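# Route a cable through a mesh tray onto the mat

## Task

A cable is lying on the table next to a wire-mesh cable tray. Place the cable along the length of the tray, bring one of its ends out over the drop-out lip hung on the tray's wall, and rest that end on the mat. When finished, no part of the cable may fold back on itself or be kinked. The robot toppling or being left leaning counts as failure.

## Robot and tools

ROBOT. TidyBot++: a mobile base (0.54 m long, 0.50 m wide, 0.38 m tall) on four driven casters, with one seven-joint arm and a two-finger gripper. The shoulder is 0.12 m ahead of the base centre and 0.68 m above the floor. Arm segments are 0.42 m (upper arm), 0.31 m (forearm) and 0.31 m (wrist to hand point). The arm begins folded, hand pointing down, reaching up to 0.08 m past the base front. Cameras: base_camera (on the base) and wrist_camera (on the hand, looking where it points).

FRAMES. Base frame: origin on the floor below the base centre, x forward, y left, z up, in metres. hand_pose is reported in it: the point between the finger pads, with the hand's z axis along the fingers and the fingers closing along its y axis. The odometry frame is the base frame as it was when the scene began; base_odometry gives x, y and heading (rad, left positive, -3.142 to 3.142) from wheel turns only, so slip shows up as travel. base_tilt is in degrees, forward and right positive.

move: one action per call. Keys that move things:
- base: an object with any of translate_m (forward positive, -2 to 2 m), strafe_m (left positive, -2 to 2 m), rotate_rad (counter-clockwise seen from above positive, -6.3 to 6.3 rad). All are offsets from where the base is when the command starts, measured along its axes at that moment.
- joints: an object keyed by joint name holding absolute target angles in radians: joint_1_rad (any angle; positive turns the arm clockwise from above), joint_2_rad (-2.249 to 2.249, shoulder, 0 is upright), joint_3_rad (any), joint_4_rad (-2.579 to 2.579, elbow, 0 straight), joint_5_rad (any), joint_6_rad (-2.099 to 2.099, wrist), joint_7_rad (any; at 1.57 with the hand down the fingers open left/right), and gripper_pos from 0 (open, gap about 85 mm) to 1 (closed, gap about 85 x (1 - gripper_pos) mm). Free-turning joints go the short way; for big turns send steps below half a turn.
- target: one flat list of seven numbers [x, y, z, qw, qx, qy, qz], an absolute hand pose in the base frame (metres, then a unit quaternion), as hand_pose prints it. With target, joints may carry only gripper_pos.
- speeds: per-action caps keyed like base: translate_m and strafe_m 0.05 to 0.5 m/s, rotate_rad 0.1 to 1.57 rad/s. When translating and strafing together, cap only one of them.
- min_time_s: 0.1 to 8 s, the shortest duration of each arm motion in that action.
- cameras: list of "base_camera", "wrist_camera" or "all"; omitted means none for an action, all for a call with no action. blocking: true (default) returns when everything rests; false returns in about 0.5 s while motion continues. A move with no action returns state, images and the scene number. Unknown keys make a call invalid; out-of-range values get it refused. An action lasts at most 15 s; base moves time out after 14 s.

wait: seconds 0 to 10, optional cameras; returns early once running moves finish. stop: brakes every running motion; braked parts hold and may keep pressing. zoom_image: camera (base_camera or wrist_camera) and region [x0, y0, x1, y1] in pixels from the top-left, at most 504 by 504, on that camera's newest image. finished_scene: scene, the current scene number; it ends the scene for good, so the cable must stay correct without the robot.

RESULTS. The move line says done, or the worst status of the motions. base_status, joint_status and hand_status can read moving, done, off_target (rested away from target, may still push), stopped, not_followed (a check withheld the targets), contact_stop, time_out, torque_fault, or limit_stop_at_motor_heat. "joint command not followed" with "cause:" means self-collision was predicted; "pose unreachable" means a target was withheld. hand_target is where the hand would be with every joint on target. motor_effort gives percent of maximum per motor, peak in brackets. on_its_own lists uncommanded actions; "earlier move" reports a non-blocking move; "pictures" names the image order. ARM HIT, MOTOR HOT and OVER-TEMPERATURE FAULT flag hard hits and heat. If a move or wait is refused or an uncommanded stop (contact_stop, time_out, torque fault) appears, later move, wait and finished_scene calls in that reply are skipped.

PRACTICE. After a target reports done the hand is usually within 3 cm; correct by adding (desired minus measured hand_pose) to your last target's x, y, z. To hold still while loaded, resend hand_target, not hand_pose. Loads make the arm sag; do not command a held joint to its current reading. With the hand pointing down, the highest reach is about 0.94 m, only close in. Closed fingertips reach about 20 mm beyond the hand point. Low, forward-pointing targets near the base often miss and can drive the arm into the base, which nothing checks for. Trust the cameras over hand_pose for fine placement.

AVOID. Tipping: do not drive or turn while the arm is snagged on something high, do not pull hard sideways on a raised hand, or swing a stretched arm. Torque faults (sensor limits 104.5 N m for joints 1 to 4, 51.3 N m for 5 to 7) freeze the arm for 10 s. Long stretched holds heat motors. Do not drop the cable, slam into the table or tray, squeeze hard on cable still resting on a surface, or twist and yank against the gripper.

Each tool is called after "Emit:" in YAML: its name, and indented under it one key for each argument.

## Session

Emit:
move:

Scene clock: 0.00 s.
base_odometry: x=+0.000 y=+0.000 heading=+0.000
base_tilt: forward=+0.2 right=+0.0
base_status: not commanded
joint_positions: joint_1_rad=-0.020 joint_2_rad=-0.379 joint_3_rad=+3.096 joint_4_rad=-2.534 joint_5_rad=-0.021 joint_6_rad=-0.836 joint_7_rad=+1.558 gripper_pos=+0.000
joint_status: not commanded
motor_effort: joint_1_rad=+0 joint_2_rad=-2 joint_3_rad=+0 joint_4_rad=+13 joint_5_rad=+0 joint_6_rad=+1 joint_7_rad=+1
hand_pose: x=+0.2710 y=+0.0143 z=+0.5912 quat_wxyz=(-0.003, +0.997, +0.019, +0.075) (m; base frame)
hand_target: x=+0.2705 y=+0.0142 z=+0.5909 quat_wxyz=(-0.003, +0.997, +0.019, +0.074) (m; base frame)
hand_status: not commanded
pictures: base_camera, wrist_camera
camera_calibration:
wrist_camera: T_world_to_cam=[[0.0185177, -0.999813, -0.00552515, 0.0174713], [-0.987425, -0.01742, -0.157129, 0.419914], [0.157003, 0.00836533, -0.987563, 0.676359], [0, 0, 0, 1]] pos_world=[0.30812, 0.019125, 0.734024]

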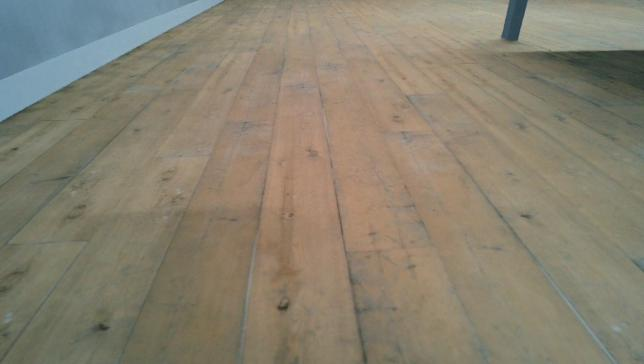

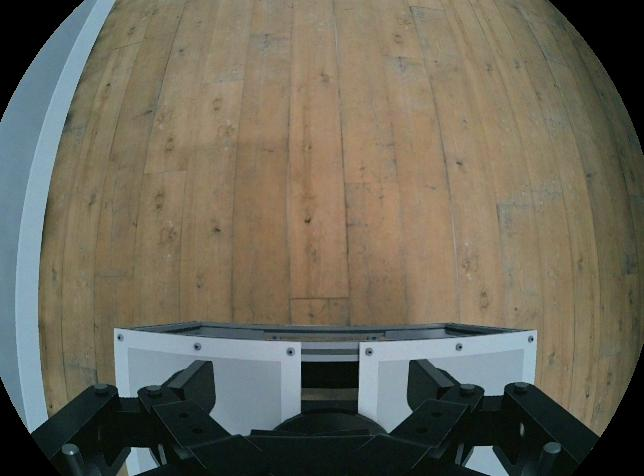

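Emit:
move:
  base: {"rotate_rad": -1.8}
  joints: {"joint_2_rad": -0.5, "joint_4_rad": -1.4, "joint_6_rad": -1.5}
  cameras: ["all"]

Scene clock: 7.80 s.
move: done
base_odometry: x=+0.000 y=+0.000 heading=-1.799
base_tilt: forward=+0.2 right=-0.1
base_status: done
joint_positions: joint_1_rad=-0.020 joint_2_rad=-0.488 joint_3_rad=+3.097 joint_4_rad=-1.426 joint_5_rad=-0.021 joint_6_rad=-1.444 joint_7_rad=+1.558 gripper_pos=+0.000
joint_status: all done
motor_effort: joint_1_rad=+0(1) joint_2_rad=+0(7) joint_3_rad=+0(1) joint_4_rad=+16(17) joint_5_rad=+0(2) joint_6_rad=+6(6) joint_7_rad=+0(2)
hand_pose: x=+0.3879 y=+0.0309 z=+1.0135 quat_wxyz=(-0.014, +0.928, +0.028, +0.371) (m; base frame)
hand_target: x=+0.3720 y=+0.0307 z=+1.0164 quat_wxyz=(-0.013, +0.932, +0.029, +0.362) (m; base frame)
hand_status: not commanded
pictures: base_camera, wrist_camera
camera_calibration:
wrist_camera: T_world_to_cam=[[0.0481016, -0.998662, -0.0189648, 0.0364251], [-0.718968, -0.0214371, -0.694712, 1.04279], [0.693376, 0.0470518, -0.719038, 0.59358], [0, 0, 0, 1]] pos_world=[0.336406, 0.0308017, 1.15194]

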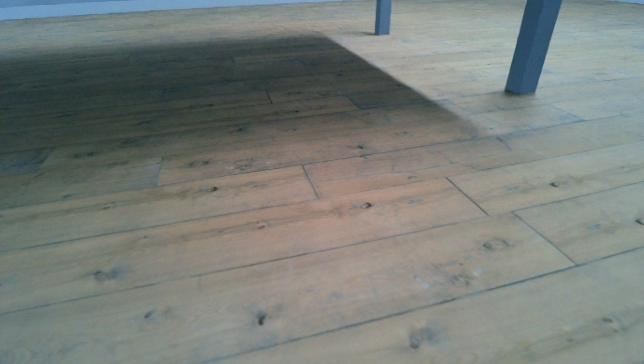

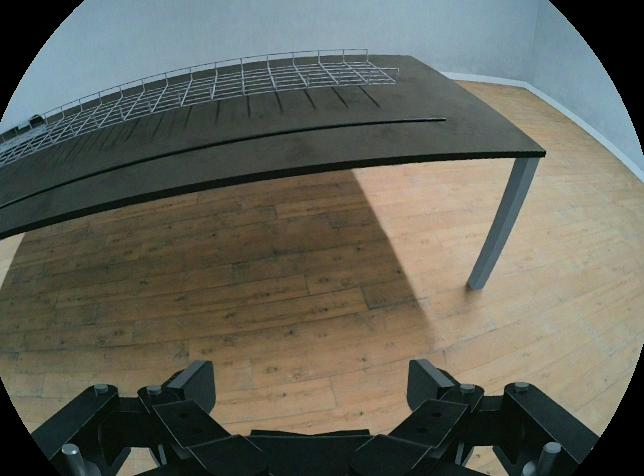

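Emit:
move:
  base: {"rotate_rad": 0.25}

Emit:
move:
  base: {"strafe_m": 1.1}
  cameras: ["wrist_camera"]

Scene clock: 23.37 s.
move: done
base_odometry: x=+0.000 y=+0.000 heading=-1.550
base_tilt: forward=+0.2 right=-0.1
base_status: done
joint_positions: joint_1_rad=-0.020 joint_2_rad=-0.488 joint_3_rad=+3.096 joint_4_rad=-1.426 joint_5_rad=-0.021 joint_6_rad=-1.445 joint_7_rad=+1.558 gripper_pos=+0.000
joint_status: not commanded
motor_effort: joint_1_rad=+0(1) joint_2_rad=-1(1) joint_3_rad=+0(2) joint_4_rad=+15(16) joint_5_rad=+0(1) joint_6_rad=+6(6) joint_7_rad=+1(2)
hand_pose: x=+0.3875 y=+0.0312 z=+1.0132 quat_wxyz=(-0.014, +0.928, +0.029, +0.370) (m; base frame)
hand_target: x=+0.3720 y=+0.0307 z=+1.0164 quat_wxyz=(-0.013, +0.932, +0.029, +0.362) (m; base frame)
hand_status: not commanded
pictures: none

Scene clock: 26.93 s.
move: done
base_odometry: x=+1.100 y=+0.023 heading=-1.550
base_tilt: forward=+0.1 right=-0.1
base_status: done
joint_positions: joint_1_rad=-0.020 joint_2_rad=-0.488 joint_3_rad=+3.096 joint_4_rad=-1.426 joint_5_rad=-0.021 joint_6_rad=-1.445 joint_7_rad=+1.558 gripper_pos=+0.000
joint_status: not commanded
motor_effort: joint_1_rad=+0(1) joint_2_rad=+0(1) joint_3_rad=+0(2) joint_4_rad=+15(16) joint_5_rad=+0(1) joint_6_rad=+6(6) joint_7_rad=+0(2)
hand_pose: x=+0.3875 y=+0.0312 z=+1.0131 quat_wxyz=(-0.014, +0.928, +0.029, +0.370) (m; base frame)
hand_target: x=+0.3720 y=+0.0307 z=+1.0164 quat_wxyz=(-0.013, +0.932, +0.029, +0.362) (m; base frame)
hand_status: not commanded
pictures: wrist_camera
camera_calibration:
wrist_camera: T_world_to_cam=[[0.048789, -0.998638, -0.0184916, 0.0360544], [-0.720061, -0.0223367, -0.693551, 1.04157], [0.692194, 0.0471528, -0.72017, 0.595253], [0, 0, 0, 1]] pos_world=[0.336204, 0.0312027, 1.15173]

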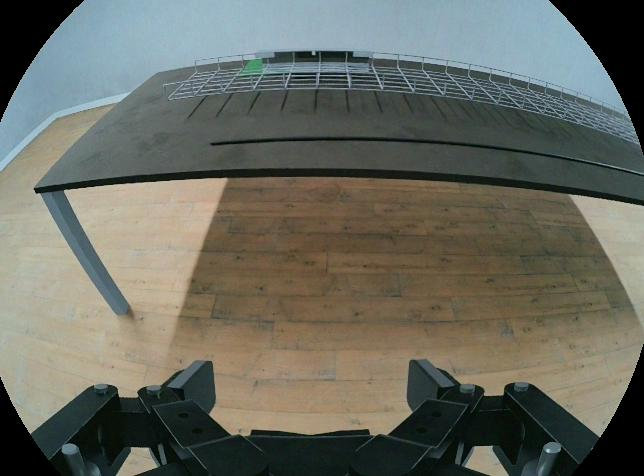

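Emit:
move:
  base: {"strafe_m": 0.13, "translate_m": 0.7}
  joints: {"joint_2_rad": -0.5, "joint_4_rad": -1.4, "joint_6_rad": -1.8, "joint_7_rad": 3.1, "gripper_pos": 0.3}

Emit:
move:
  target: [0.42, 0, 0.85, 0, 0.707, 0.707, 0]
  cameras: ["wrist_camera"]

Scene clock: 48.47 s.
move: done
base_odometry: x=+1.244 y=-0.674 heading=-1.550
base_tilt: forward=+0.2 right=-0.1
base_status: done
joint_positions: joint_1_rad=-0.020 joint_2_rad=-0.495 joint_3_rad=+3.096 joint_4_rad=-1.424 joint_5_rad=-0.021 joint_6_rad=-1.748 joint_7_rad=+3.011 gripper_pos=+0.300
joint_status: all done
motor_effort: joint_1_rad=+0(1) joint_2_rad=+1(3) joint_3_rad=+0(1) joint_4_rad=+14(15) joint_5_rad=-1(2) joint_6_rad=+4(6) joint_7_rad=+1(2)
hand_pose: x=+0.3088 y=+0.0254 z=+0.9614 quat_wxyz=(+0.147, +0.707, +0.669, +0.177) (m; base frame)
hand_target: x=+0.2950 y=+0.0247 z=+0.9645 quat_wxyz=(+0.148, +0.678, +0.701, +0.161) (m; base frame)
hand_status: not commanded
pictures: none

Scene clock: 50.13 s.
move: done
base_odometry: x=+1.244 y=-0.674 heading=-1.550
base_tilt: forward=+0.2 right=-0.1
base_status: not commanded
joint_positions: joint_1_rad=-0.028 joint_2_rad=-0.034 joint_3_rad=+3.173 joint_4_rad=-1.423 joint_5_rad=-0.021 joint_6_rad=-1.748 joint_7_rad=+3.055 gripper_pos=+0.300
joint_status: not commanded
motor_effort: joint_1_rad=+0(1) joint_2_rad=-15(16) joint_3_rad=-1(1) joint_4_rad=+14(15) joint_5_rad=+0(1) joint_6_rad=-1(4) joint_7_rad=+0(2)
hand_pose: x=+0.4158 y=+0.0067 z=+0.8478 quat_wxyz=(-0.006, +0.737, +0.676, +0.009) (m; base frame)
hand_target: x=+0.4200 y=+0.0000 z=+0.8500 quat_wxyz=(+0.000, +0.707, +0.707, +0.000) (m; base frame)
hand_status: done (0.008 m and 5.1 deg from the pose sent, 0.159 m and 26.8 deg at the start)
pictures: wrist_camera
camera_calibration:
wrist_camera: T_world_to_cam=[[0.994296, -0.10663, 0.00229498, -0.40962], [-0.106513, -0.993855, -0.0301296, 0.135732], [0.0054936, 0.0297133, -0.999543, 0.980245], [0, 0, 0, 1]] pos_world=[0.416356, 0.0620935, 0.984827]

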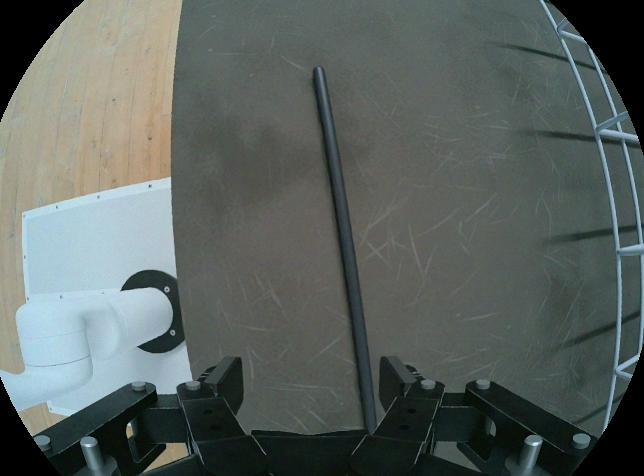

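Emit:
move:
  target: [0.448, -0.003, 0.77, 0, 0.662, 0.749, 0]

Emit:
move:
  target: [0.448, -0.003, 0.73, 0, 0.662, 0.749, 0]
  cameras: ["wrist_camera"]

Scene clock: 57.80 s.
move: done
base_odometry: x=+1.244 y=-0.674 heading=-1.550
base_tilt: forward=+0.2 right=-0.2
base_status: not commanded
joint_positions: joint_1_rad=+0.016 joint_2_rad=+0.021 joint_3_rad=+3.139 joint_4_rad=-1.576 joint_5_rad=-0.021 joint_6_rad=-1.559 joint_7_rad=+3.185 gripper_pos=+0.300
joint_status: not commanded
motor_effort: joint_1_rad=+0(1) joint_2_rad=-16(18) joint_3_rad=-1(1) joint_4_rad=+14(16) joint_5_rad=+0(1) joint_6_rad=+0(1) joint_7_rad=+1(1)
hand_pose: x=+0.4377 y=+0.0036 z=+0.7832 quat_wxyz=(-0.012, +0.696, +0.718, +0.003) (m; base frame)
hand_target: x=+0.4480 y=-0.0030 z=+0.7700 quat_wxyz=(+0.000, +0.662, +0.749, +0.000) (m; base frame)
hand_status: done (0.018 m and 5.5 deg from the pose sent, 0.085 m and 12.1 deg at the start)
pictures: none

Scene clock: 58.77 s.
move: done
base_odometry: x=+1.244 y=-0.674 heading=-1.550
base_tilt: forward=+0.2 right=-0.1
base_status: not commanded
joint_positions: joint_1_rad=+0.032 joint_2_rad=+0.029 joint_3_rad=+3.122 joint_4_rad=-1.690 joint_5_rad=-0.021 joint_6_rad=-1.432 joint_7_rad=+3.186 gripper_pos=+0.300
joint_status: not commanded
motor_effort: joint_1_rad=+0(1) joint_2_rad=-17(18) joint_3_rad=-1(1) joint_4_rad=+14(15) joint_5_rad=+0(1) joint_6_rad=+0(1) joint_7_rad=+1(2)
hand_pose: x=+0.4389 y=+0.0040 z=+0.7446 quat_wxyz=(-0.011, +0.696, +0.717, +0.004) (m; base frame)
hand_target: x=+0.4480 y=-0.0030 z=+0.7300 quat_wxyz=(+0.000, +0.662, +0.749, +0.000) (m; base frame)
hand_status: done (0.019 m and 5.5 deg from the pose sent, 0.055 m and 5.5 deg at the start)
pictures: wrist_camera
camera_calibration:
wrist_camera: T_world_to_cam=[[0.999908, 0.00941291, -0.00979227, -0.426572], [0.00911836, -0.999517, -0.029702, 0.0813444], [-0.0100671, 0.02961, -0.999511, 0.883677], [0, 0, 0, 1]] pos_world=[0.434687, 0.0591547, 0.881484]

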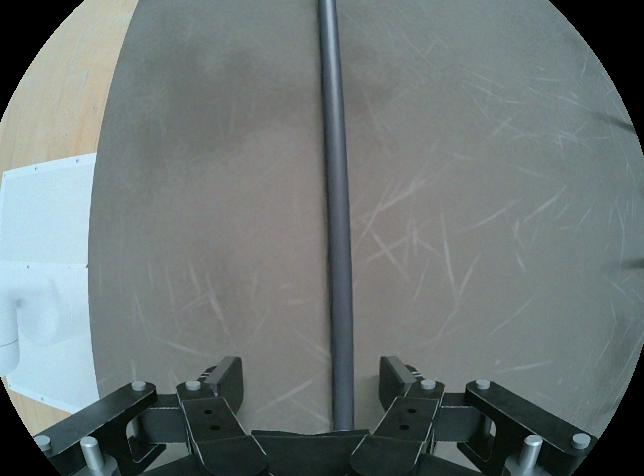

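Emit:
move:
  target: [0.46, -0.003, 0.722, 0, 0.662, 0.749, 0]

Emit:
move:
  joints: {"gripper_pos": 0.96}

Emit:
move:
  target: [0.46, 0.0, 0.9, 0, 0.68, 0.733, 0]
  min_time_s: 2
  cameras: ["wrist_camera"]

Scene clock: 64.43 s.
move: done
base_odometry: x=+1.244 y=-0.674 heading=-1.550
base_tilt: forward=+0.2 right=-0.1
base_status: not commanded
joint_positions: joint_1_rad=+0.067 joint_2_rad=+0.058 joint_3_rad=+3.081 joint_4_rad=-1.690 joint_5_rad=-0.021 joint_6_rad=-1.405 joint_7_rad=+3.186 gripper_pos=+0.300
joint_status: not commanded
motor_effort: joint_1_rad=+0(1) joint_2_rad=-14(18) joint_3_rad=-1(1) joint_4_rad=+11(15) joint_5_rad=+0(1) joint_6_rad=+0(1) joint_7_rad=+1(1)
hand_pose: x=+0.4486 y=+0.0055 z=+0.7354 quat_wxyz=(-0.012, +0.695, +0.719, +0.005) (m; base frame)
hand_target: x=+0.4600 y=-0.0030 z=+0.7220 quat_wxyz=(+0.000, +0.662, +0.749, +0.000) (m; base frame)
hand_status: done (0.020 m and 5.3 deg from the pose sent, 0.032 m and 5.5 deg at the start)
pictures: none

Scene clock: 65.33 s.
move: done
base_odometry: x=+1.244 y=-0.674 heading=-1.550
base_tilt: forward=+0.2 right=+0.0
base_status: not commanded
joint_positions: joint_1_rad=+0.067 joint_2_rad=+0.044 joint_3_rad=+3.081 joint_4_rad=-1.685 joint_5_rad=-0.021 joint_6_rad=-1.400 joint_7_rad=+3.186 gripper_pos=+0.939
joint_status: all done
motor_effort: joint_1_rad=+0(1) joint_2_rad=-8(14) joint_3_rad=-1(1) joint_4_rad=+8(10) joint_5_rad=+0(1) joint_6_rad=+3(5) joint_7_rad=+1(2)
hand_pose: x=+0.4512 y=+0.0055 z=+0.7412 quat_wxyz=(-0.004, +0.695, +0.719, +0.013) (m; base frame)
hand_target: x=+0.4600 y=-0.0030 z=+0.7220 quat_wxyz=(+0.000, +0.662, +0.749, +0.000) (m; base frame)
hand_status: not commanded
pictures: none

Scene clock: 67.63 s.
move: done
base_odometry: x=+1.244 y=-0.674 heading=-1.550
base_tilt: forward=+0.2 right=-0.1
base_status: not commanded
joint_positions: joint_1_rad=+0.070 joint_2_rad=+0.090 joint_3_rad=+3.061 joint_4_rad=-1.122 joint_5_rad=-0.021 joint_6_rad=-1.877 joint_7_rad=+3.186 gripper_pos=+0.939
joint_status: not commanded
motor_effort: joint_1_rad=+0(1) joint_2_rad=-18(20) joint_3_rad=-1(1) joint_4_rad=+14(16) joint_5_rad=+0(2) joint_6_rad=+0(3) joint_7_rad=+1(2)
hand_pose: x=+0.4663 y=+0.0098 z=+0.9008 quat_wxyz=(+0.010, +0.684, +0.728, +0.028) (m; base frame)
hand_target: x=+0.4600 y=+0.0000 z=+0.9000 quat_wxyz=(+0.000, +0.680, +0.733, +0.000) (m; base frame)
hand_status: done (0.012 m and 3.5 deg from the pose sent, 0.159 m and 2.8 deg at the start)
pictures: wrist_camera
camera_calibration:
wrist_camera: T_world_to_cam=[[0.997709, 0.0411124, 0.0537298, -0.509051], [0.04296, -0.998508, -0.0336969, 0.0793596], [0.0522643, 0.035928, -0.997987, 1.0095], [0, 0, 0, 1]] pos_world=[0.451715, 0.0639004, 1.03749]

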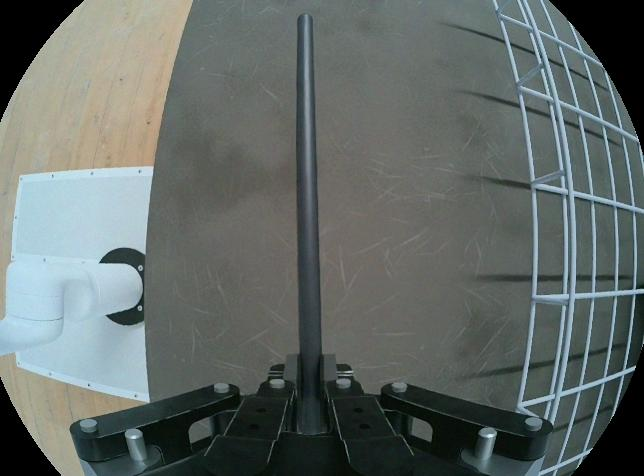

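Emit:
move:
  joints: {"joint_1_rad": -0.02, "joint_2_rad": 0.43, "joint_3_rad": 3.16, "joint_4_rad": -0.6, "joint_5_rad": 0.0, "joint_6_rad": -1.6, "joint_7_rad": 3.2}
  base: {"strafe_m": 0.12}
  speeds: {"strafe_m": 0.1}
  min_time_s: 2.5
  cameras: ["wrist_camera"]

Emit:
move:
  joints: {"joint_1_rad": -0.02, "joint_2_rad": 0.541, "joint_3_rad": 3.16, "joint_4_rad": -0.96, "joint_5_rad": 0.0, "joint_6_rad": -1.118, "joint_7_rad": 3.2}
  min_time_s: 2.5
  cameras: ["wrist_camera"]

Scene clock: 81.93 s.
move: done
base_odometry: x=+1.364 y=-0.672 heading=-1.550
base_tilt: forward=+0.1 right=-0.1
base_status: done
joint_positions: joint_1_rad=-0.005 joint_2_rad=+0.402 joint_3_rad=+3.150 joint_4_rad=-0.630 joint_5_rad=-0.019 joint_6_rad=-1.666 joint_7_rad=+3.186 gripper_pos=+0.939
joint_status: all done
motor_effort: joint_1_rad=+0(2) joint_2_rad=-30(31) joint_3_rad=-1(2) joint_4_rad=+15(16) joint_5_rad=-1(3) joint_6_rad=+4(5) joint_7_rad=+1(2)
hand_pose: x=+0.6869 y=+0.0068 z=+0.9493 quat_wxyz=(+0.154, +0.673, +0.706, +0.157) (m; base frame)
hand_target: x=+0.7165 y=+0.0054 z=+0.9546 quat_wxyz=(+0.186, +0.662, +0.706, +0.171) (m; base frame)
hand_status: not commanded
pictures: wrist_camera
camera_calibration:
wrist_camera: T_world_to_cam=[[0.90278, 0.0253701, 0.429353, -1.02299], [0.0327088, -0.999418, -0.0097206, 0.0526846], [0.428857, 0.0228192, -0.903084, 0.697824], [0, 0, 0, 1]] pos_world=[0.62255, 0.0626835, 1.06993]

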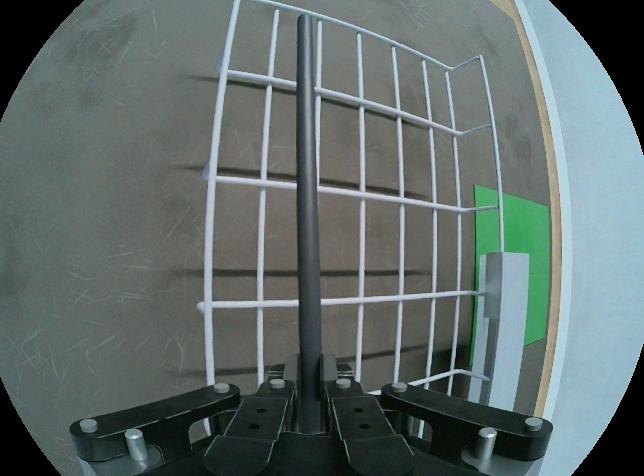

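Scene clock: 84.73 s.
move: done
base_odometry: x=+1.364 y=-0.672 heading=-1.550
base_tilt: forward=+0.3 right=+0.0
base_status: not commanded
joint_positions: joint_1_rad=-0.007 joint_2_rad=+0.503 joint_3_rad=+3.153 joint_4_rad=-0.931 joint_5_rad=-0.019 joint_6_rad=-1.186 joint_7_rad=+3.186 gripper_pos=+0.939
joint_status: all done
motor_effort: joint_1_rad=-1(1) joint_2_rad=-34(35) joint_3_rad=-2(2) joint_4_rad=+17(18) joint_5_rad=-1(3) joint_6_rad=+5(5) joint_7_rad=+0(2)
hand_pose: x=+0.7884 y=+0.0055 z=+0.8235 quat_wxyz=(+0.182, +0.669, +0.697, +0.183) (m; base frame)
hand_target: x=+0.8048 y=+0.0053 z=+0.7946 quat_wxyz=(+0.191, +0.660, +0.705, +0.174) (m; base frame)
hand_status: not commanded
pictures: wrist_camera
camera_calibration:
wrist_camera: T_world_to_cam=[[0.866735, 0.0171319, 0.498475, -1.08894], [0.0244303, -0.999669, -0.00812153, 0.0520531], [0.49817, 0.0192171, -0.866866, 0.456187], [0, 0, 0, 1]] pos_world=[0.715289, 0.0619248, 0.938683]

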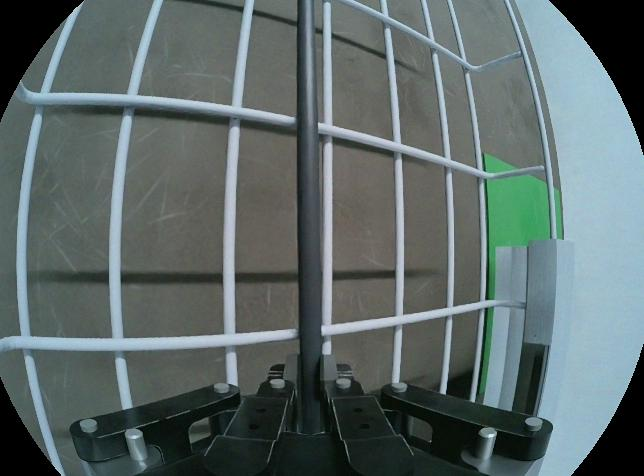

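Emit:
move:
  joints: {"gripper_pos": 0.72}

Emit:
move:
  joints: {"joint_1_rad": -0.02, "joint_2_rad": 0.43, "joint_3_rad": 3.16, "joint_4_rad": -0.6, "joint_5_rad": 0.0, "joint_6_rad": -1.6, "joint_7_rad": 3.2}
  min_time_s: 1.5
  cameras: ["wrist_camera"]

Emit:
move:
  joints: {"joint_1_rad": -0.02, "joint_2_rad": 0.1, "joint_3_rad": 3.16, "joint_4_rad": -0.75, "joint_5_rad": 0.0, "joint_6_rad": -2.05, "joint_7_rad": 3.2}
  min_time_s: 1.5

Emit:
move:
  base: {"strafe_m": -0.55}
  cameras: ["wrist_camera"]

Scene clock: 93.50 s.
move: done
base_odometry: x=+1.364 y=-0.672 heading=-1.550
base_tilt: forward=+0.2 right=-0.1
base_status: not commanded
joint_positions: joint_1_rad=-0.010 joint_2_rad=+0.503 joint_3_rad=+3.153 joint_4_rad=-0.931 joint_5_rad=-0.019 joint_6_rad=-1.179 joint_7_rad=+3.186 gripper_pos=+0.720
joint_status: all done
motor_effort: joint_1_rad=+0(1) joint_2_rad=-34(35) joint_3_rad=-1(2) joint_4_rad=+16(17) joint_5_rad=-2(2) joint_6_rad=+4(5) joint_7_rad=+0(2)
hand_pose: x=+0.7903 y=+0.0078 z=+0.8243 quat_wxyz=(+0.184, +0.667, +0.697, +0.185) (m; base frame)
hand_target: x=+0.8048 y=+0.0053 z=+0.7946 quat_wxyz=(+0.191, +0.660, +0.705, +0.174) (m; base frame)
hand_status: not commanded
pictures: none

Scene clock: 95.63 s.
move: done
base_odometry: x=+1.364 y=-0.672 heading=-1.550
base_tilt: forward=+0.2 right=-0.1
base_status: not commanded
joint_positions: joint_1_rad=-0.010 joint_2_rad=+0.442 joint_3_rad=+3.153 joint_4_rad=-0.623 joint_5_rad=-0.019 joint_6_rad=-1.545 joint_7_rad=+3.186 gripper_pos=+0.720
joint_status: all done
motor_effort: joint_1_rad=+0(1) joint_2_rad=-31(36) joint_3_rad=-1(2) joint_4_rad=+15(19) joint_5_rad=+0(2) joint_6_rad=+4(5) joint_7_rad=+2(2)
hand_pose: x=+0.7318 y=+0.0085 z=+0.9462 quat_wxyz=(+0.185, +0.665, +0.699, +0.187) (m; base frame)
hand_target: x=+0.7165 y=+0.0054 z=+0.9546 quat_wxyz=(+0.186, +0.662, +0.706, +0.171) (m; base frame)
hand_status: not commanded
pictures: wrist_camera
camera_calibration:
wrist_camera: T_world_to_cam=[[0.861377, 0.0261409, 0.507293, -1.10552], [0.0340465, -0.9994, -0.00631136, 0.0487697], [0.506823, 0.022708, -0.861751, 0.579523], [0, 0, 0, 1]] pos_world=[0.656896, 0.06448, 1.06054]

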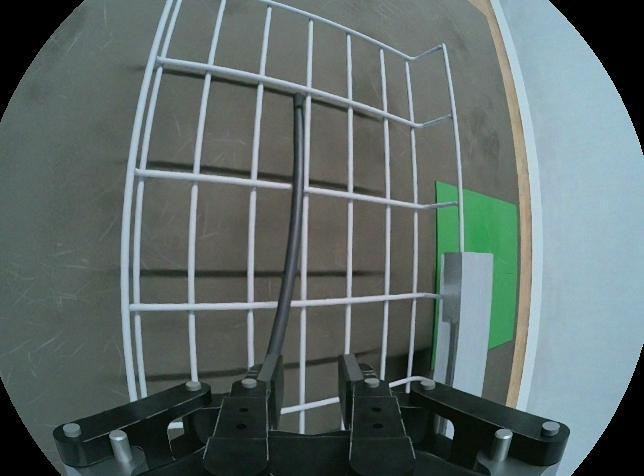

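Scene clock: 97.70 s.
move: done
base_odometry: x=+1.364 y=-0.672 heading=-1.550
base_tilt: forward=+0.2 right=-0.1
base_status: not commanded
joint_positions: joint_1_rad=-0.010 joint_2_rad=+0.107 joint_3_rad=+3.153 joint_4_rad=-0.724 joint_5_rad=-0.019 joint_6_rad=-1.996 joint_7_rad=+3.186 gripper_pos=+0.720
joint_status: all done
motor_effort: joint_1_rad=+0(1) joint_2_rad=-18(33) joint_3_rad=-1(1) joint_4_rad=+12(17) joint_5_rad=+0(2) joint_6_rad=+3(5) joint_7_rad=+1(2)
hand_pose: x=+0.4928 y=+0.0067 z=+1.0161 quat_wxyz=(+0.108, +0.679, +0.717, +0.114) (m; base frame)
hand_target: x=+0.4719 y=+0.0025 z=+1.0057 quat_wxyz=(+0.088, +0.680, +0.723, +0.082) (m; base frame)
hand_status: not commanded
pictures: none

Scene clock: 100.37 s.
move: done
base_odometry: x=+0.814 y=-0.683 heading=-1.549
base_tilt: forward=+0.2 right=-0.1
base_status: done
joint_positions: joint_1_rad=-0.017 joint_2_rad=+0.106 joint_3_rad=+3.158 joint_4_rad=-0.725 joint_5_rad=-0.019 joint_6_rad=-1.999 joint_7_rad=+3.186 gripper_pos=+0.720
joint_status: not commanded
motor_effort: joint_1_rad=+0(2) joint_2_rad=-17(19) joint_3_rad=+0(2) joint_4_rad=+12(13) joint_5_rad=-1(2) joint_6_rad=+3(3) joint_7_rad=+0(2)
hand_pose: x=+0.4914 y=+0.0076 z=+1.0158 quat_wxyz=(+0.107, +0.679, +0.718, +0.112) (m; base frame)
hand_target: x=+0.4719 y=+0.0025 z=+1.0057 quat_wxyz=(+0.088, +0.680, +0.723, +0.082) (m; base frame)
hand_status: not commanded
pictures: wrist_camera
camera_calibration:
wrist_camera: T_world_to_cam=[[0.951083, 0.0333913, 0.307125, -0.774609], [0.0390911, -0.999158, -0.0124237, 0.0601881], [0.306451, 0.0238219, -0.951588, 0.951137], [0, 0, 0, 1]] pos_world=[0.442887, 0.0633448, 1.14374]

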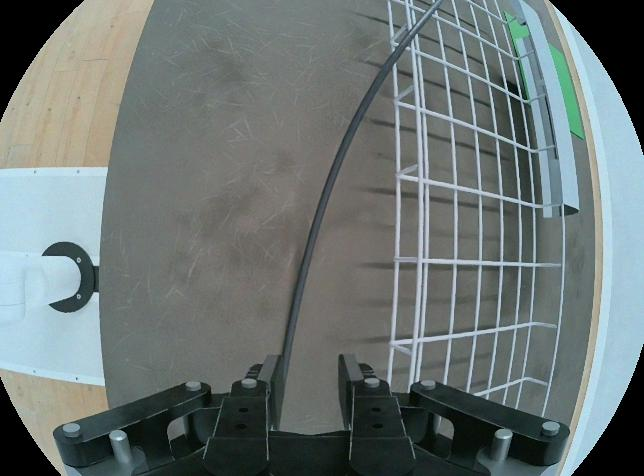

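Emit:
move:
  target: [0.545, -0.02, 0.80, 0, 0.745, 0.667, 0]
  joints: {"gripper_pos": 0.2}
  cameras: ["wrist_camera"]

Scene clock: 107.40 s.
move: done
base_odometry: x=+0.814 y=-0.683 heading=-1.549
base_tilt: forward=+0.3 right=-0.1
base_status: not commanded
joint_positions: joint_1_rad=+0.153 joint_2_rad=+0.260 joint_3_rad=+2.988 joint_4_rad=-1.190 joint_5_rad=+0.007 joint_6_rad=-1.704 joint_7_rad=+3.129 gripper_pos=+0.200
joint_status: all done
motor_effort: joint_1_rad=+0(1) joint_2_rad=-24(27) joint_3_rad=-1(2) joint_4_rad=+14(16) joint_5_rad=-1(2) joint_6_rad=-1(3) joint_7_rad=+1(1)
hand_pose: x=+0.5332 y=-0.0080 z=+0.8163 quat_wxyz=(-0.015, +0.714, +0.700, +0.008) (m; base frame)
hand_target: x=+0.5450 y=-0.0200 z=+0.8000 quat_wxyz=(+0.000, +0.745, +0.667, +0.000) (m; base frame)
hand_status: done (0.023 m and 5.6 deg from the pose sent, 0.224 m and 20.3 deg at the start)
pictures: wrist_camera
camera_calibration:
wrist_camera: T_world_to_cam=[[0.999185, -0.0387491, -0.0113369, -0.518833], [-0.0391755, -0.998424, -0.0401816, 0.104862], [-0.00976204, 0.040593, -0.999128, 0.956307], [0, 0, 0, 1]] pos_world=[0.531853, 0.0457735, 0.953805]

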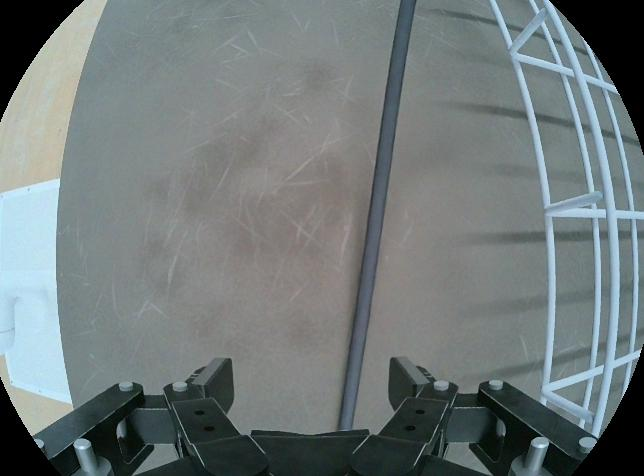

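Emit:
move:
  target: [0.561, -0.02, 0.735, 0, 0.757, 0.653, 0]
  cameras: ["wrist_camera"]

Scene clock: 111.93 s.
move: done
base_odometry: x=+0.814 y=-0.683 heading=-1.549
base_tilt: forward=+0.2 right=-0.1
base_status: not commanded
joint_positions: joint_1_rad=+0.169 joint_2_rad=+0.303 joint_3_rad=+2.963 joint_4_rad=-1.340 joint_5_rad=+0.021 joint_6_rad=-1.515 joint_7_rad=+3.077 gripper_pos=+0.200
joint_status: not commanded
motor_effort: joint_1_rad=+0(1) joint_2_rad=-25(27) joint_3_rad=-2(2) joint_4_rad=+15(15) joint_5_rad=+0(2) joint_6_rad=+0(1) joint_7_rad=+0(2)
hand_pose: x=+0.5507 y=-0.0078 z=+0.7518 quat_wxyz=(-0.016, +0.728, +0.685, +0.007) (m; base frame)
hand_target: x=+0.5610 y=-0.0200 z=+0.7350 quat_wxyz=(+0.000, +0.757, +0.653, +0.000) (m; base frame)
hand_status: done (0.023 m and 5.3 deg from the pose sent, 0.087 m and 7.6 deg at the start)
pictures: wrist_camera
camera_calibration:
wrist_camera: T_world_to_cam=[[0.996623, -0.0808378, -0.0144346, -0.533588], [-0.0813443, -0.995928, -0.0388601, 0.125444], [-0.0112344, 0.039903, -0.99914, 0.892912], [0, 0, 0, 1]] pos_world=[0.552022, 0.0461687, 0.889317]

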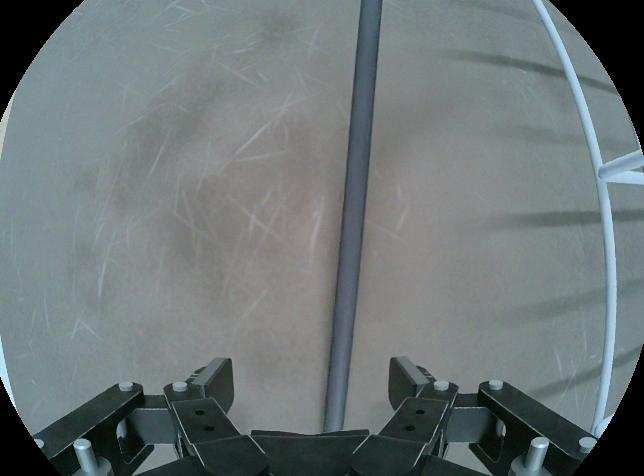

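Emit:
move:
  target: [0.566, -0.02, 0.717, 0, 0.757, 0.653, 0]

Emit:
move:
  joints: {"gripper_pos": 0.96}

Emit:
move:
  target: [0.54, -0.01, 0.91, 0, 0.735, 0.678, 0]
  min_time_s: 2
  cameras: ["wrist_camera"]

Emit:
move:
  joints: {"joint_1_rad": -0.02, "joint_2_rad": 0.43, "joint_3_rad": 3.16, "joint_4_rad": -0.6, "joint_5_rad": 0.0, "joint_6_rad": -1.6, "joint_7_rad": 3.15}
  min_time_s: 2.5
  cameras: ["wrist_camera"]

Emit:
move:
  joints: {"joint_1_rad": -0.02, "joint_2_rad": 0.541, "joint_3_rad": 3.16, "joint_4_rad": -0.95, "joint_5_rad": 0.0, "joint_6_rad": -1.128, "joint_7_rad": 3.15}
  min_time_s: 2.5
  cameras: ["wrist_camera"]

Scene clock: 123.07 s.
move: done
base_odometry: x=+0.814 y=-0.683 heading=-1.549
base_tilt: forward=+0.2 right=-0.1
base_status: not commanded
joint_positions: joint_1_rad=+0.175 joint_2_rad=+0.316 joint_3_rad=+2.950 joint_4_rad=-1.371 joint_5_rad=+0.029 joint_6_rad=-1.459 joint_7_rad=+3.068 gripper_pos=+0.200
joint_status: not commanded
motor_effort: joint_1_rad=+0(1) joint_2_rad=-26(27) joint_3_rad=-2(2) joint_4_rad=+14(15) joint_5_rad=+0(1) joint_6_rad=+0(1) joint_7_rad=+2(2)
hand_pose: x=+0.5583 y=-0.0079 z=+0.7363 quat_wxyz=(-0.011, +0.729, +0.684, +0.010) (m; base frame)
hand_target: x=+0.5660 y=-0.0200 z=+0.7170 quat_wxyz=(+0.000, +0.757, +0.653, +0.000) (m; base frame)
hand_status: done (0.024 m and 5.1 deg from the pose sent, 0.040 m and 5.3 deg at the start)
pictures: none

Scene clock: 124.03 s.
move: done
base_odometry: x=+0.814 y=-0.683 heading=-1.549
base_tilt: forward=+0.2 right=-0.1
base_status: not commanded
joint_positions: joint_1_rad=+0.176 joint_2_rad=+0.304 joint_3_rad=+2.948 joint_4_rad=-1.371 joint_5_rad=+0.030 joint_6_rad=-1.457 joint_7_rad=+3.068 gripper_pos=+0.937
joint_status: all done
motor_effort: joint_1_rad=+0(1) joint_2_rad=-18(26) joint_3_rad=-1(2) joint_4_rad=+11(15) joint_5_rad=+0(1) joint_6_rad=+3(4) joint_7_rad=+1(2)
hand_pose: x=+0.5582 y=-0.0070 z=+0.7421 quat_wxyz=(-0.005, +0.729, +0.685, +0.015) (m; base frame)
hand_target: x=+0.5660 y=-0.0200 z=+0.7170 quat_wxyz=(+0.000, +0.757, +0.653, +0.000) (m; base frame)
hand_status: not commanded
pictures: none

Scene clock: 126.33 s.
move: done
base_odometry: x=+0.814 y=-0.683 heading=-1.549
base_tilt: forward=+0.2 right=-0.1
base_status: not commanded
joint_positions: joint_1_rad=+0.132 joint_2_rad=+0.332 joint_3_rad=+2.948 joint_4_rad=-0.778 joint_5_rad=+0.035 joint_6_rad=-1.987 joint_7_rad=+3.068 gripper_pos=+0.937
joint_status: not commanded
motor_effort: joint_1_rad=+1(1) joint_2_rad=-26(29) joint_3_rad=-1(2) joint_4_rad=+13(16) joint_5_rad=+0(2) joint_6_rad=+0(3) joint_7_rad=+1(2)
hand_pose: x=+0.5487 y=-0.0008 z=+0.9107 quat_wxyz=(+0.005, +0.720, +0.693, +0.029) (m; base frame)
hand_target: x=+0.5400 y=-0.0100 z=+0.9100 quat_wxyz=(+0.000, +0.735, +0.678, +0.000) (m; base frame)
hand_status: done (0.013 m and 4.1 deg from the pose sent, 0.169 m and 2.1 deg at the start)
pictures: wrist_camera
camera_calibration:
wrist_camera: T_world_to_cam=[[0.997126, -0.0601531, 0.0460585, -0.584084], [-0.0581453, -0.997349, -0.0437576, 0.130122], [0.0485685, 0.0409538, -0.99798, 1.0175], [0, 0, 0, 1]] pos_world=[0.540553, 0.0529726, 1.04804]

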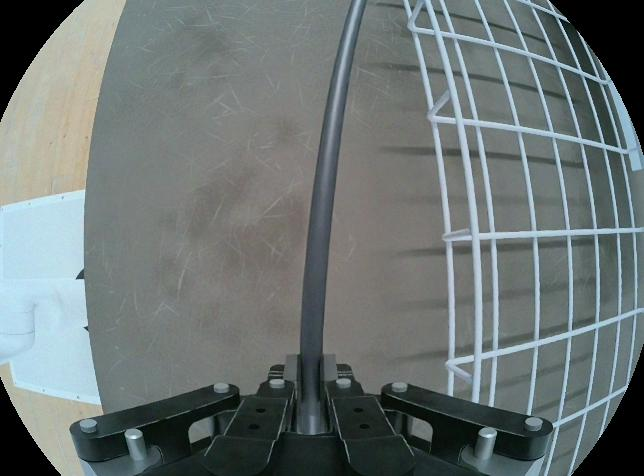

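Scene clock: 129.13 s.
move: done
base_odometry: x=+0.814 y=-0.683 heading=-1.549
base_tilt: forward=+0.2 right=+0.0
base_status: not commanded
joint_positions: joint_1_rad=-0.007 joint_2_rad=+0.399 joint_3_rad=+3.149 joint_4_rad=-0.631 joint_5_rad=+0.035 joint_6_rad=-1.667 joint_7_rad=+3.068 gripper_pos=+0.937
joint_status: all done
motor_effort: joint_1_rad=+0(1) joint_2_rad=-29(30) joint_3_rad=-1(2) joint_4_rad=+16(16) joint_5_rad=+0(2) joint_6_rad=+5(5) joint_7_rad=+1(2)
hand_pose: x=+0.6856 y=-0.0086 z=+0.9505 quat_wxyz=(+0.163, +0.718, +0.660, +0.149) (m; base frame)
hand_target: x=+0.7165 y=+0.0054 z=+0.9546 quat_wxyz=(+0.182, +0.679, +0.689, +0.176) (m; base frame)
hand_status: not commanded
pictures: wrist_camera
camera_calibration:
wrist_camera: T_world_to_cam=[[0.897227, -0.0953714, 0.431148, -1.02076], [-0.0987283, -0.995007, -0.0146437, 0.132266], [0.430392, -0.0294278, -0.902162, 0.697427], [0, 0, 0, 1]] pos_world=[0.628748, 0.0547775, 1.07123]

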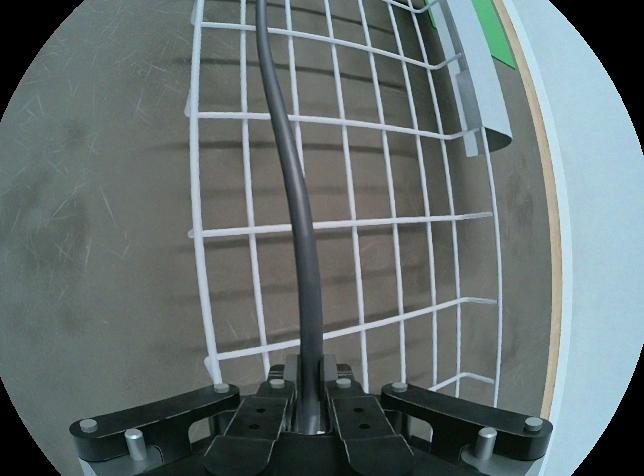

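Scene clock: 132.00 s.
move: done
base_odometry: x=+0.814 y=-0.683 heading=-1.549
base_tilt: forward=+0.2 right=-0.1
base_status: not commanded
joint_positions: joint_1_rad=-0.008 joint_2_rad=+0.505 joint_3_rad=+3.153 joint_4_rad=-0.922 joint_5_rad=+0.035 joint_6_rad=-1.195 joint_7_rad=+3.068 gripper_pos=+0.937
joint_status: all done
motor_effort: joint_1_rad=+0(2) joint_2_rad=-34(36) joint_3_rad=-1(2) joint_4_rad=+17(18) joint_5_rad=+0(2) joint_6_rad=+5(6) joint_7_rad=+0(2)
hand_pose: x=+0.7883 y=-0.0095 z=+0.8253 quat_wxyz=(+0.190, +0.707, +0.659, +0.174) (m; base frame)
hand_target: x=+0.8046 y=+0.0053 z=+0.7977 quat_wxyz=(+0.186, +0.678, +0.688, +0.179) (m; base frame)
hand_status: not commanded
pictures: wrist_camera
camera_calibration:
wrist_camera: T_world_to_cam=[[0.863509, -0.0798827, 0.497967, -1.08741], [-0.0844117, -0.99634, -0.0134549, 0.127392], [0.497219, -0.0304158, -0.867092, 0.458529], [0, 0, 0, 1]] pos_world=[0.721748, 0.0540069, 0.940793]

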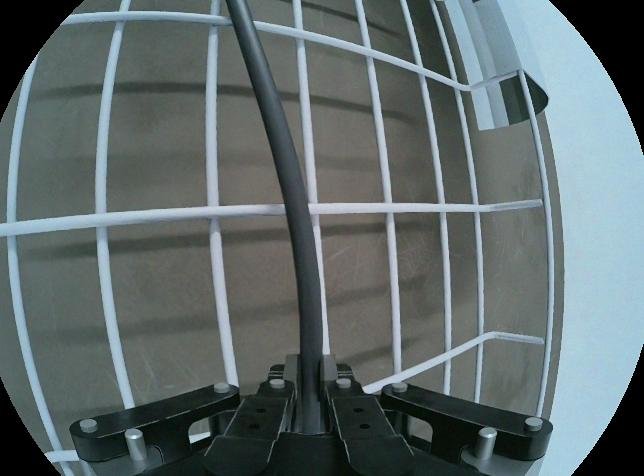

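Emit:
move:
  joints: {"gripper_pos": 0.72}

Emit:
move:
  joints: {"joint_1_rad": -0.02, "joint_2_rad": 0.43, "joint_3_rad": 3.16, "joint_4_rad": -0.6, "joint_5_rad": 0.0, "joint_6_rad": -1.6, "joint_7_rad": 3.2}
  min_time_s: 1.5
  cameras: ["wrist_camera"]

Emit:
move:
  joints: {"joint_1_rad": -0.02, "joint_2_rad": 0.1, "joint_3_rad": 3.16, "joint_4_rad": -0.75, "joint_5_rad": 0.0, "joint_6_rad": -2.05, "joint_7_rad": 3.2}
  min_time_s: 1.5

Emit:
move:
  base: {"strafe_m": -0.5}
  cameras: ["wrist_camera"]

Scene clock: 140.10 s.
move: done
base_odometry: x=+0.814 y=-0.683 heading=-1.549
base_tilt: forward=+0.2 right=+0.0
base_status: not commanded
joint_positions: joint_1_rad=-0.009 joint_2_rad=+0.505 joint_3_rad=+3.153 joint_4_rad=-0.922 joint_5_rad=+0.035 joint_6_rad=-1.189 joint_7_rad=+3.068 gripper_pos=+0.720
joint_status: all done
motor_effort: joint_1_rad=+0(1) joint_2_rad=-35(35) joint_3_rad=+0(1) joint_4_rad=+17(17) joint_5_rad=+1(1) joint_6_rad=+4(5) joint_7_rad=+1(2)
hand_pose: x=+0.7900 y=-0.0088 z=+0.8262 quat_wxyz=(+0.192, +0.706, +0.659, +0.177) (m; base frame)
hand_target: x=+0.8046 y=+0.0053 z=+0.7977 quat_wxyz=(+0.186, +0.678, +0.688, +0.179) (m; base frame)
hand_status: not commanded
pictures: none

Scene clock: 142.23 s.
move: done
base_odometry: x=+0.814 y=-0.683 heading=-1.549
base_tilt: forward=+0.2 right=-0.1
base_status: not commanded
joint_positions: joint_1_rad=-0.009 joint_2_rad=+0.442 joint_3_rad=+3.153 joint_4_rad=-0.624 joint_5_rad=+0.035 joint_6_rad=-1.545 joint_7_rad=+3.110 gripper_pos=+0.720
joint_status: all done
motor_effort: joint_1_rad=+0(1) joint_2_rad=-30(36) joint_3_rad=-1(2) joint_4_rad=+15(18) joint_5_rad=+0(1) joint_6_rad=+4(5) joint_7_rad=+0(2)
hand_pose: x=+0.7318 y=-0.0093 z=+0.9461 quat_wxyz=(+0.197, +0.696, +0.668, +0.175) (m; base frame)
hand_target: x=+0.7165 y=+0.0054 z=+0.9546 quat_wxyz=(+0.186, +0.662, +0.706, +0.171) (m; base frame)
hand_status: not commanded
pictures: wrist_camera
camera_calibration:
wrist_camera: T_world_to_cam=[[0.860015, -0.0497919, 0.507833, -1.10533], [-0.0591324, -0.998248, 0.00226476, 0.0911495], [0.50683, -0.0319771, -0.861453, 0.579026], [0, 0, 0, 1]] pos_world=[0.662526, 0.0544687, 1.05992]

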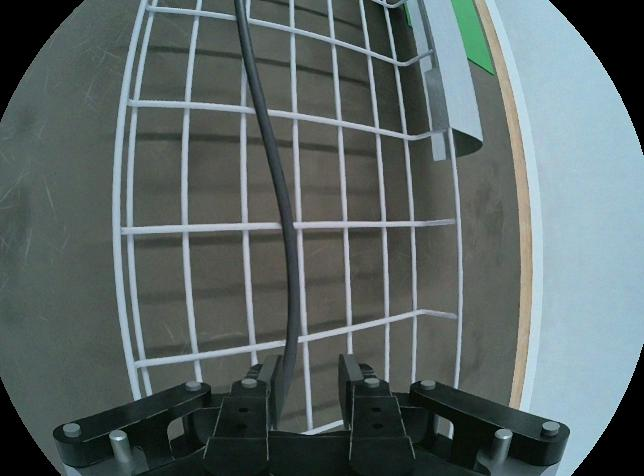

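Scene clock: 144.30 s.
move: done
base_odometry: x=+0.814 y=-0.683 heading=-1.549
base_tilt: forward=+0.2 right=+0.0
base_status: not commanded
joint_positions: joint_1_rad=-0.009 joint_2_rad=+0.107 joint_3_rad=+3.153 joint_4_rad=-0.724 joint_5_rad=+0.035 joint_6_rad=-1.996 joint_7_rad=+3.110 gripper_pos=+0.720
joint_status: all done
motor_effort: joint_1_rad=+0(2) joint_2_rad=-17(33) joint_3_rad=-1(1) joint_4_rad=+12(16) joint_5_rad=+0(2) joint_6_rad=+2(5) joint_7_rad=+0(2)
hand_pose: x=+0.4927 y=-0.0092 z=+1.0162 quat_wxyz=(+0.120, +0.717, +0.679, +0.102) (m; base frame)
hand_target: x=+0.4719 y=+0.0025 z=+1.0057 quat_wxyz=(+0.088, +0.680, +0.723, +0.082) (m; base frame)
hand_status: not commanded
pictures: none

Scene clock: 146.70 s.
move: done
base_odometry: x=+0.314 y=-0.694 heading=-1.549
base_tilt: forward=+0.2 right=-0.1
base_status: done
joint_positions: joint_1_rad=-0.014 joint_2_rad=+0.107 joint_3_rad=+3.157 joint_4_rad=-0.724 joint_5_rad=+0.032 joint_6_rad=-1.997 joint_7_rad=+3.110 gripper_pos=+0.720
joint_status: not commanded
motor_effort: joint_1_rad=+0(2) joint_2_rad=-17(18) joint_3_rad=+0(2) joint_4_rad=+12(13) joint_5_rad=+0(1) joint_6_rad=+2(3) joint_7_rad=+1(2)
hand_pose: x=+0.4923 y=-0.0078 z=+1.0160 quat_wxyz=(+0.119, +0.716, +0.681, +0.102) (m; base frame)
hand_target: x=+0.4719 y=+0.0025 z=+1.0057 quat_wxyz=(+0.088, +0.680, +0.723, +0.082) (m; base frame)
hand_status: not commanded
pictures: wrist_camera
camera_calibration:
wrist_camera: T_world_to_cam=[[0.9487, -0.0658313, 0.309247, -0.776793], [-0.0698665, -0.997554, 0.00197929, 0.083785], [0.308361, -0.0234838, -0.95098, 0.949395], [0, 0, 0, 1]] pos_world=[0.450041, 0.0547382, 1.14291]

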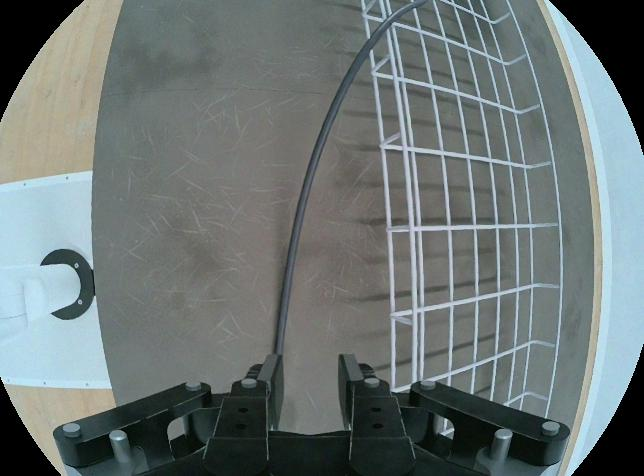

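Emit:
move:
  target: [0.545, -0.02, 0.80, 0, 0.745, 0.667, 0]
  joints: {"gripper_pos": 0.2}

Emit:
move:
  target: [0.55, -0.02, 0.735, 0, 0.745, 0.667, 0]
  cameras: ["wrist_camera"]

Scene clock: 154.30 s.
move: done
base_odometry: x=+0.314 y=-0.694 heading=-1.549
base_tilt: forward=+0.1 right=-0.1
base_status: not commanded
joint_positions: joint_1_rad=+0.153 joint_2_rad=+0.260 joint_3_rad=+2.988 joint_4_rad=-1.190 joint_5_rad=+0.032 joint_6_rad=-1.704 joint_7_rad=+3.110 gripper_pos=+0.200
joint_status: all done
motor_effort: joint_1_rad=+0(1) joint_2_rad=-24(27) joint_3_rad=-1(2) joint_4_rad=+14(15) joint_5_rad=-1(2) joint_6_rad=+0(3) joint_7_rad=+1(1)
hand_pose: x=+0.5331 y=-0.0158 z=+0.8161 quat_wxyz=(-0.006, +0.721, +0.693, -0.001) (m; base frame)
hand_target: x=+0.5450 y=-0.0200 z=+0.8000 quat_wxyz=(+0.000, +0.745, +0.667, +0.000) (m; base frame)
hand_status: done (0.020 m and 4.1 deg from the pose sent, 0.223 m and 18.3 deg at the start)
pictures: none

Scene clock: 155.47 s.
move: done
base_odometry: x=+0.314 y=-0.694 heading=-1.549
base_tilt: forward=+0.2 right=-0.1
base_status: not commanded
joint_positions: joint_1_rad=+0.171 joint_2_rad=+0.272 joint_3_rad=+2.967 joint_4_rad=-1.375 joint_5_rad=+0.032 joint_6_rad=-1.504 joint_7_rad=+3.110 gripper_pos=+0.200
joint_status: not commanded
motor_effort: joint_1_rad=+1(1) joint_2_rad=-24(26) joint_3_rad=-1(2) joint_4_rad=+14(15) joint_5_rad=-1(1) joint_6_rad=+0(1) joint_7_rad=+0(2)
hand_pose: x=+0.5401 y=-0.0131 z=+0.7536 quat_wxyz=(-0.007, +0.718, +0.696, +0.003) (m; base frame)
hand_target: x=+0.5500 y=-0.0200 z=+0.7350 quat_wxyz=(+0.000, +0.745, +0.667, +0.000) (m; base frame)
hand_status: done (0.022 m and 4.6 deg from the pose sent, 0.083 m and 4.1 deg at the start)
pictures: wrist_camera
camera_calibration:
wrist_camera: T_world_to_cam=[[0.998594, -0.0525243, -0.00712333, -0.529701], [-0.0526695, -0.998369, -0.0220151, 0.0911682], [-0.00595539, 0.0223593, -0.999732, 0.892166], [0, 0, 0, 1]] pos_world=[0.539072, 0.0432492, 0.890161]

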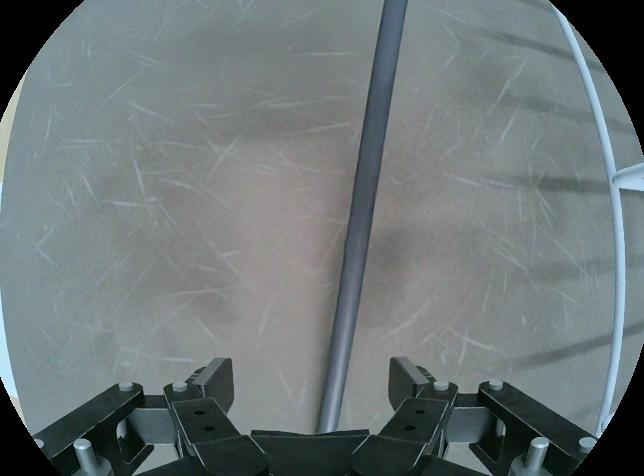

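Emit:
move:
  target: [0.554, -0.02, 0.717, 0, 0.765, 0.644, 0]

Emit:
move:
  joints: {"gripper_pos": 0.96}

Emit:
move:
  target: [0.54, -0.01, 0.91, 0, 0.735, 0.678, 0]
  min_time_s: 2

Emit:
move:
  joints: {"joint_1_rad": -0.02, "joint_2_rad": 0.43, "joint_3_rad": 3.16, "joint_4_rad": -0.6, "joint_5_rad": 0.0, "joint_6_rad": -1.6, "joint_7_rad": 3.15}
  min_time_s: 2.5
  cameras: ["wrist_camera"]

Scene clock: 163.37 s.
move: done
base_odometry: x=+0.314 y=-0.694 heading=-1.549
base_tilt: forward=+0.2 right=+0.0
base_status: not commanded
joint_positions: joint_1_rad=+0.171 joint_2_rad=+0.287 joint_3_rad=+2.966 joint_4_rad=-1.412 joint_5_rad=+0.033 joint_6_rad=-1.446 joint_7_rad=+3.048 gripper_pos=+0.200
joint_status: not commanded
motor_effort: joint_1_rad=+0(1) joint_2_rad=-25(26) joint_3_rad=-2(2) joint_4_rad=+14(15) joint_5_rad=-1(1) joint_6_rad=+0(1) joint_7_rad=+1(2)
hand_pose: x=+0.5464 y=-0.0123 z=+0.7359 quat_wxyz=(-0.006, +0.739, +0.674, +0.006) (m; base frame)
hand_target: x=+0.5540 y=-0.0200 z=+0.7170 quat_wxyz=(+0.000, +0.765, +0.644, +0.000) (m; base frame)
hand_status: done (0.022 m and 4.6 deg from the pose sent, 0.040 m and 8.0 deg at the start)
pictures: none

Scene clock: 164.33 s.
move: done
base_odometry: x=+0.314 y=-0.694 heading=-1.549
base_tilt: forward=+0.2 right=-0.1
base_status: not commanded
joint_positions: joint_1_rad=+0.171 joint_2_rad=+0.273 joint_3_rad=+2.963 joint_4_rad=-1.411 joint_5_rad=+0.033 joint_6_rad=-1.445 joint_7_rad=+3.048 gripper_pos=+0.934
joint_status: all done
motor_effort: joint_1_rad=+1(1) joint_2_rad=-16(25) joint_3_rad=-1(2) joint_4_rad=+11(15) joint_5_rad=+0(2) joint_6_rad=+3(4) joint_7_rad=+0(2)
hand_pose: x=+0.5462 y=-0.0111 z=+0.7420 quat_wxyz=(+0.000, +0.738, +0.675, +0.011) (m; base frame)
hand_target: x=+0.5540 y=-0.0200 z=+0.7170 quat_wxyz=(+0.000, +0.765, +0.644, +0.000) (m; base frame)
hand_status: not commanded
pictures: none

Scene clock: 166.63 s.
move: done
base_odometry: x=+0.314 y=-0.694 heading=-1.549
base_tilt: forward=+0.2 right=-0.2
base_status: not commanded
joint_positions: joint_1_rad=+0.133 joint_2_rad=+0.320 joint_3_rad=+2.963 joint_4_rad=-0.778 joint_5_rad=+0.033 joint_6_rad=-1.990 joint_7_rad=+3.048 gripper_pos=+0.934
joint_status: not commanded
motor_effort: joint_1_rad=+0(1) joint_2_rad=-25(29) joint_3_rad=-1(2) joint_4_rad=+14(16) joint_5_rad=-1(2) joint_6_rad=+1(3) joint_7_rad=+1(2)
hand_pose: x=+0.5454 y=-0.0056 z=+0.9156 quat_wxyz=(+0.010, +0.732, +0.680, +0.030) (m; base frame)
hand_target: x=+0.5400 y=-0.0100 z=+0.9100 quat_wxyz=(+0.000, +0.735, +0.678, +0.000) (m; base frame)
hand_status: done (0.009 m and 3.7 deg from the pose sent, 0.168 m and 1.4 deg at the start)
pictures: none

Scene clock: 169.43 s.
move: done
base_odometry: x=+0.314 y=-0.694 heading=-1.549
base_tilt: forward=+0.3 right=+0.0
base_status: not commanded
joint_positions: joint_1_rad=-0.005 joint_2_rad=+0.397 joint_3_rad=+3.150 joint_4_rad=-0.630 joint_5_rad=+0.034 joint_6_rad=-1.667 joint_7_rad=+3.061 gripper_pos=+0.934
joint_status: all done
motor_effort: joint_1_rad=+0(1) joint_2_rad=-29(29) joint_3_rad=-1(2) joint_4_rad=+15(16) joint_5_rad=+0(2) joint_6_rad=+4(5) joint_7_rad=+0(2)
hand_pose: x=+0.6852 y=-0.0098 z=+0.9517 quat_wxyz=(+0.163, +0.721, +0.656, +0.151) (m; base frame)
hand_target: x=+0.7165 y=+0.0054 z=+0.9546 quat_wxyz=(+0.182, +0.679, +0.689, +0.176) (m; base frame)
hand_status: not commanded
pictures: wrist_camera
camera_calibration:
wrist_camera: T_world_to_cam=[[0.895222, -0.105213, 0.433023, -1.02158], [-0.107681, -0.994006, -0.0188994, 0.141267], [0.432416, -0.029709, -0.901185, 0.696291], [0, 0, 0, 1]] pos_world=[0.628668, 0.0536226, 1.07253]

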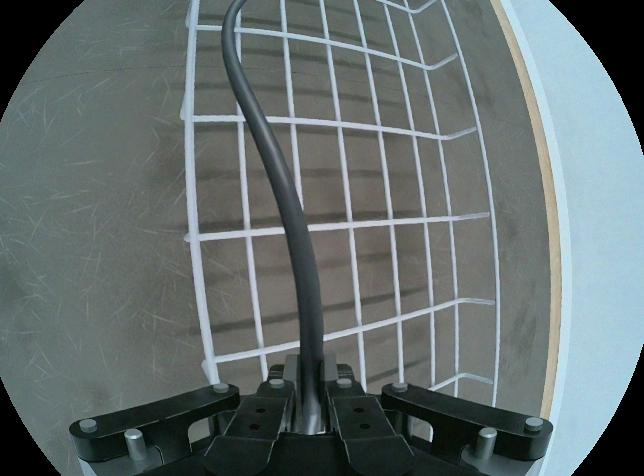

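Pull right ~7 cm while lowering.

Emit:
move:
  base: {"strafe_m": -0.07}
  speeds: {"strafe_m": 0.08}
  joints: {"joint_1_rad": -0.02, "joint_2_rad": 0.48, "joint_3_rad": 3.16, "joint_4_rad": -0.75, "joint_5_rad": 0.0, "joint_6_rad": -1.4, "joint_7_rad": 3.15}
  min_time_s: 1.5

Emit:
move:
  joints: {"joint_1_rad": -0.02, "joint_2_rad": 0.541, "joint_3_rad": 3.16, "joint_4_rad": -0.95, "joint_5_rad": 0.0, "joint_6_rad": -1.128, "joint_7_rad": 3.15}
  min_time_s: 2
  cameras: ["wrist_camera"]

Scene clock: 177.33 s.
move: done
base_odometry: x=+0.244 y=-0.696 heading=-1.549
base_tilt: forward=+0.2 right=-0.1
base_status: done
joint_positions: joint_1_rad=-0.015 joint_2_rad=+0.446 joint_3_rad=+3.153 joint_4_rad=-0.723 joint_5_rad=+0.031 joint_6_rad=-1.469 joint_7_rad=+3.061 gripper_pos=+0.934
joint_status: all done
motor_effort: joint_1_rad=+0(2) joint_2_rad=-32(32) joint_3_rad=-1(2) joint_4_rad=+16(17) joint_5_rad=-1(2) joint_6_rad=+5(5) joint_7_rad=+1(2)
hand_pose: x=+0.7401 y=-0.0040 z=+0.9121 quat_wxyz=(+0.182, +0.711, +0.657, +0.172) (m; base frame)
hand_target: x=+0.7621 y=+0.0055 z=+0.8886 quat_wxyz=(+0.182, +0.679, +0.689, +0.176) (m; base frame)
hand_status: not commanded
pictures: none

Scene clock: 179.67 s.
move: done
base_odometry: x=+0.244 y=-0.696 heading=-1.549
base_tilt: forward=+0.2 right=+0.0
base_status: not commanded
joint_positions: joint_1_rad=-0.015 joint_2_rad=+0.503 joint_3_rad=+3.153 joint_4_rad=-0.921 joint_5_rad=+0.031 joint_6_rad=-1.195 joint_7_rad=+3.061 gripper_pos=+0.934
joint_status: all done
motor_effort: joint_1_rad=-1(2) joint_2_rad=-35(35) joint_3_rad=-1(2) joint_4_rad=+17(18) joint_5_rad=-1(3) joint_6_rad=+5(6) joint_7_rad=+0(2)
hand_pose: x=+0.7885 y=-0.0035 z=+0.8270 quat_wxyz=(+0.188, +0.707, +0.658, +0.178) (m; base frame)
hand_target: x=+0.8046 y=+0.0053 z=+0.7977 quat_wxyz=(+0.186, +0.678, +0.688, +0.179) (m; base frame)
hand_status: not commanded
pictures: wrist_camera
camera_calibration:
wrist_camera: T_world_to_cam=[[0.861669, -0.0823154, 0.500751, -1.08889], [-0.082941, -0.996332, -0.0210599, 0.13859], [0.500648, -0.0233861, -0.865335, 0.456017], [0, 0, 0, 1]] pos_world=[0.721453, 0.0591141, 0.942788]

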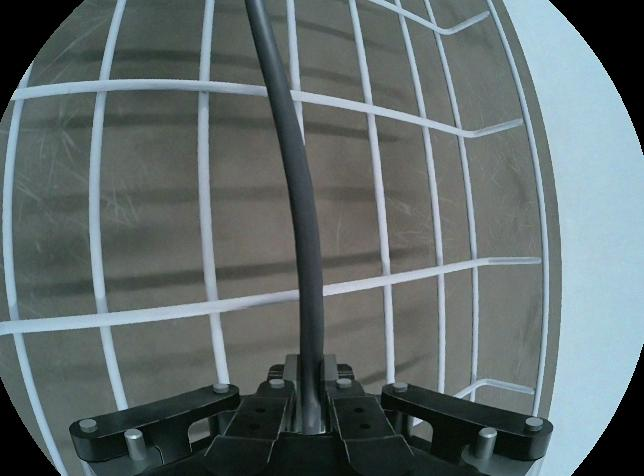

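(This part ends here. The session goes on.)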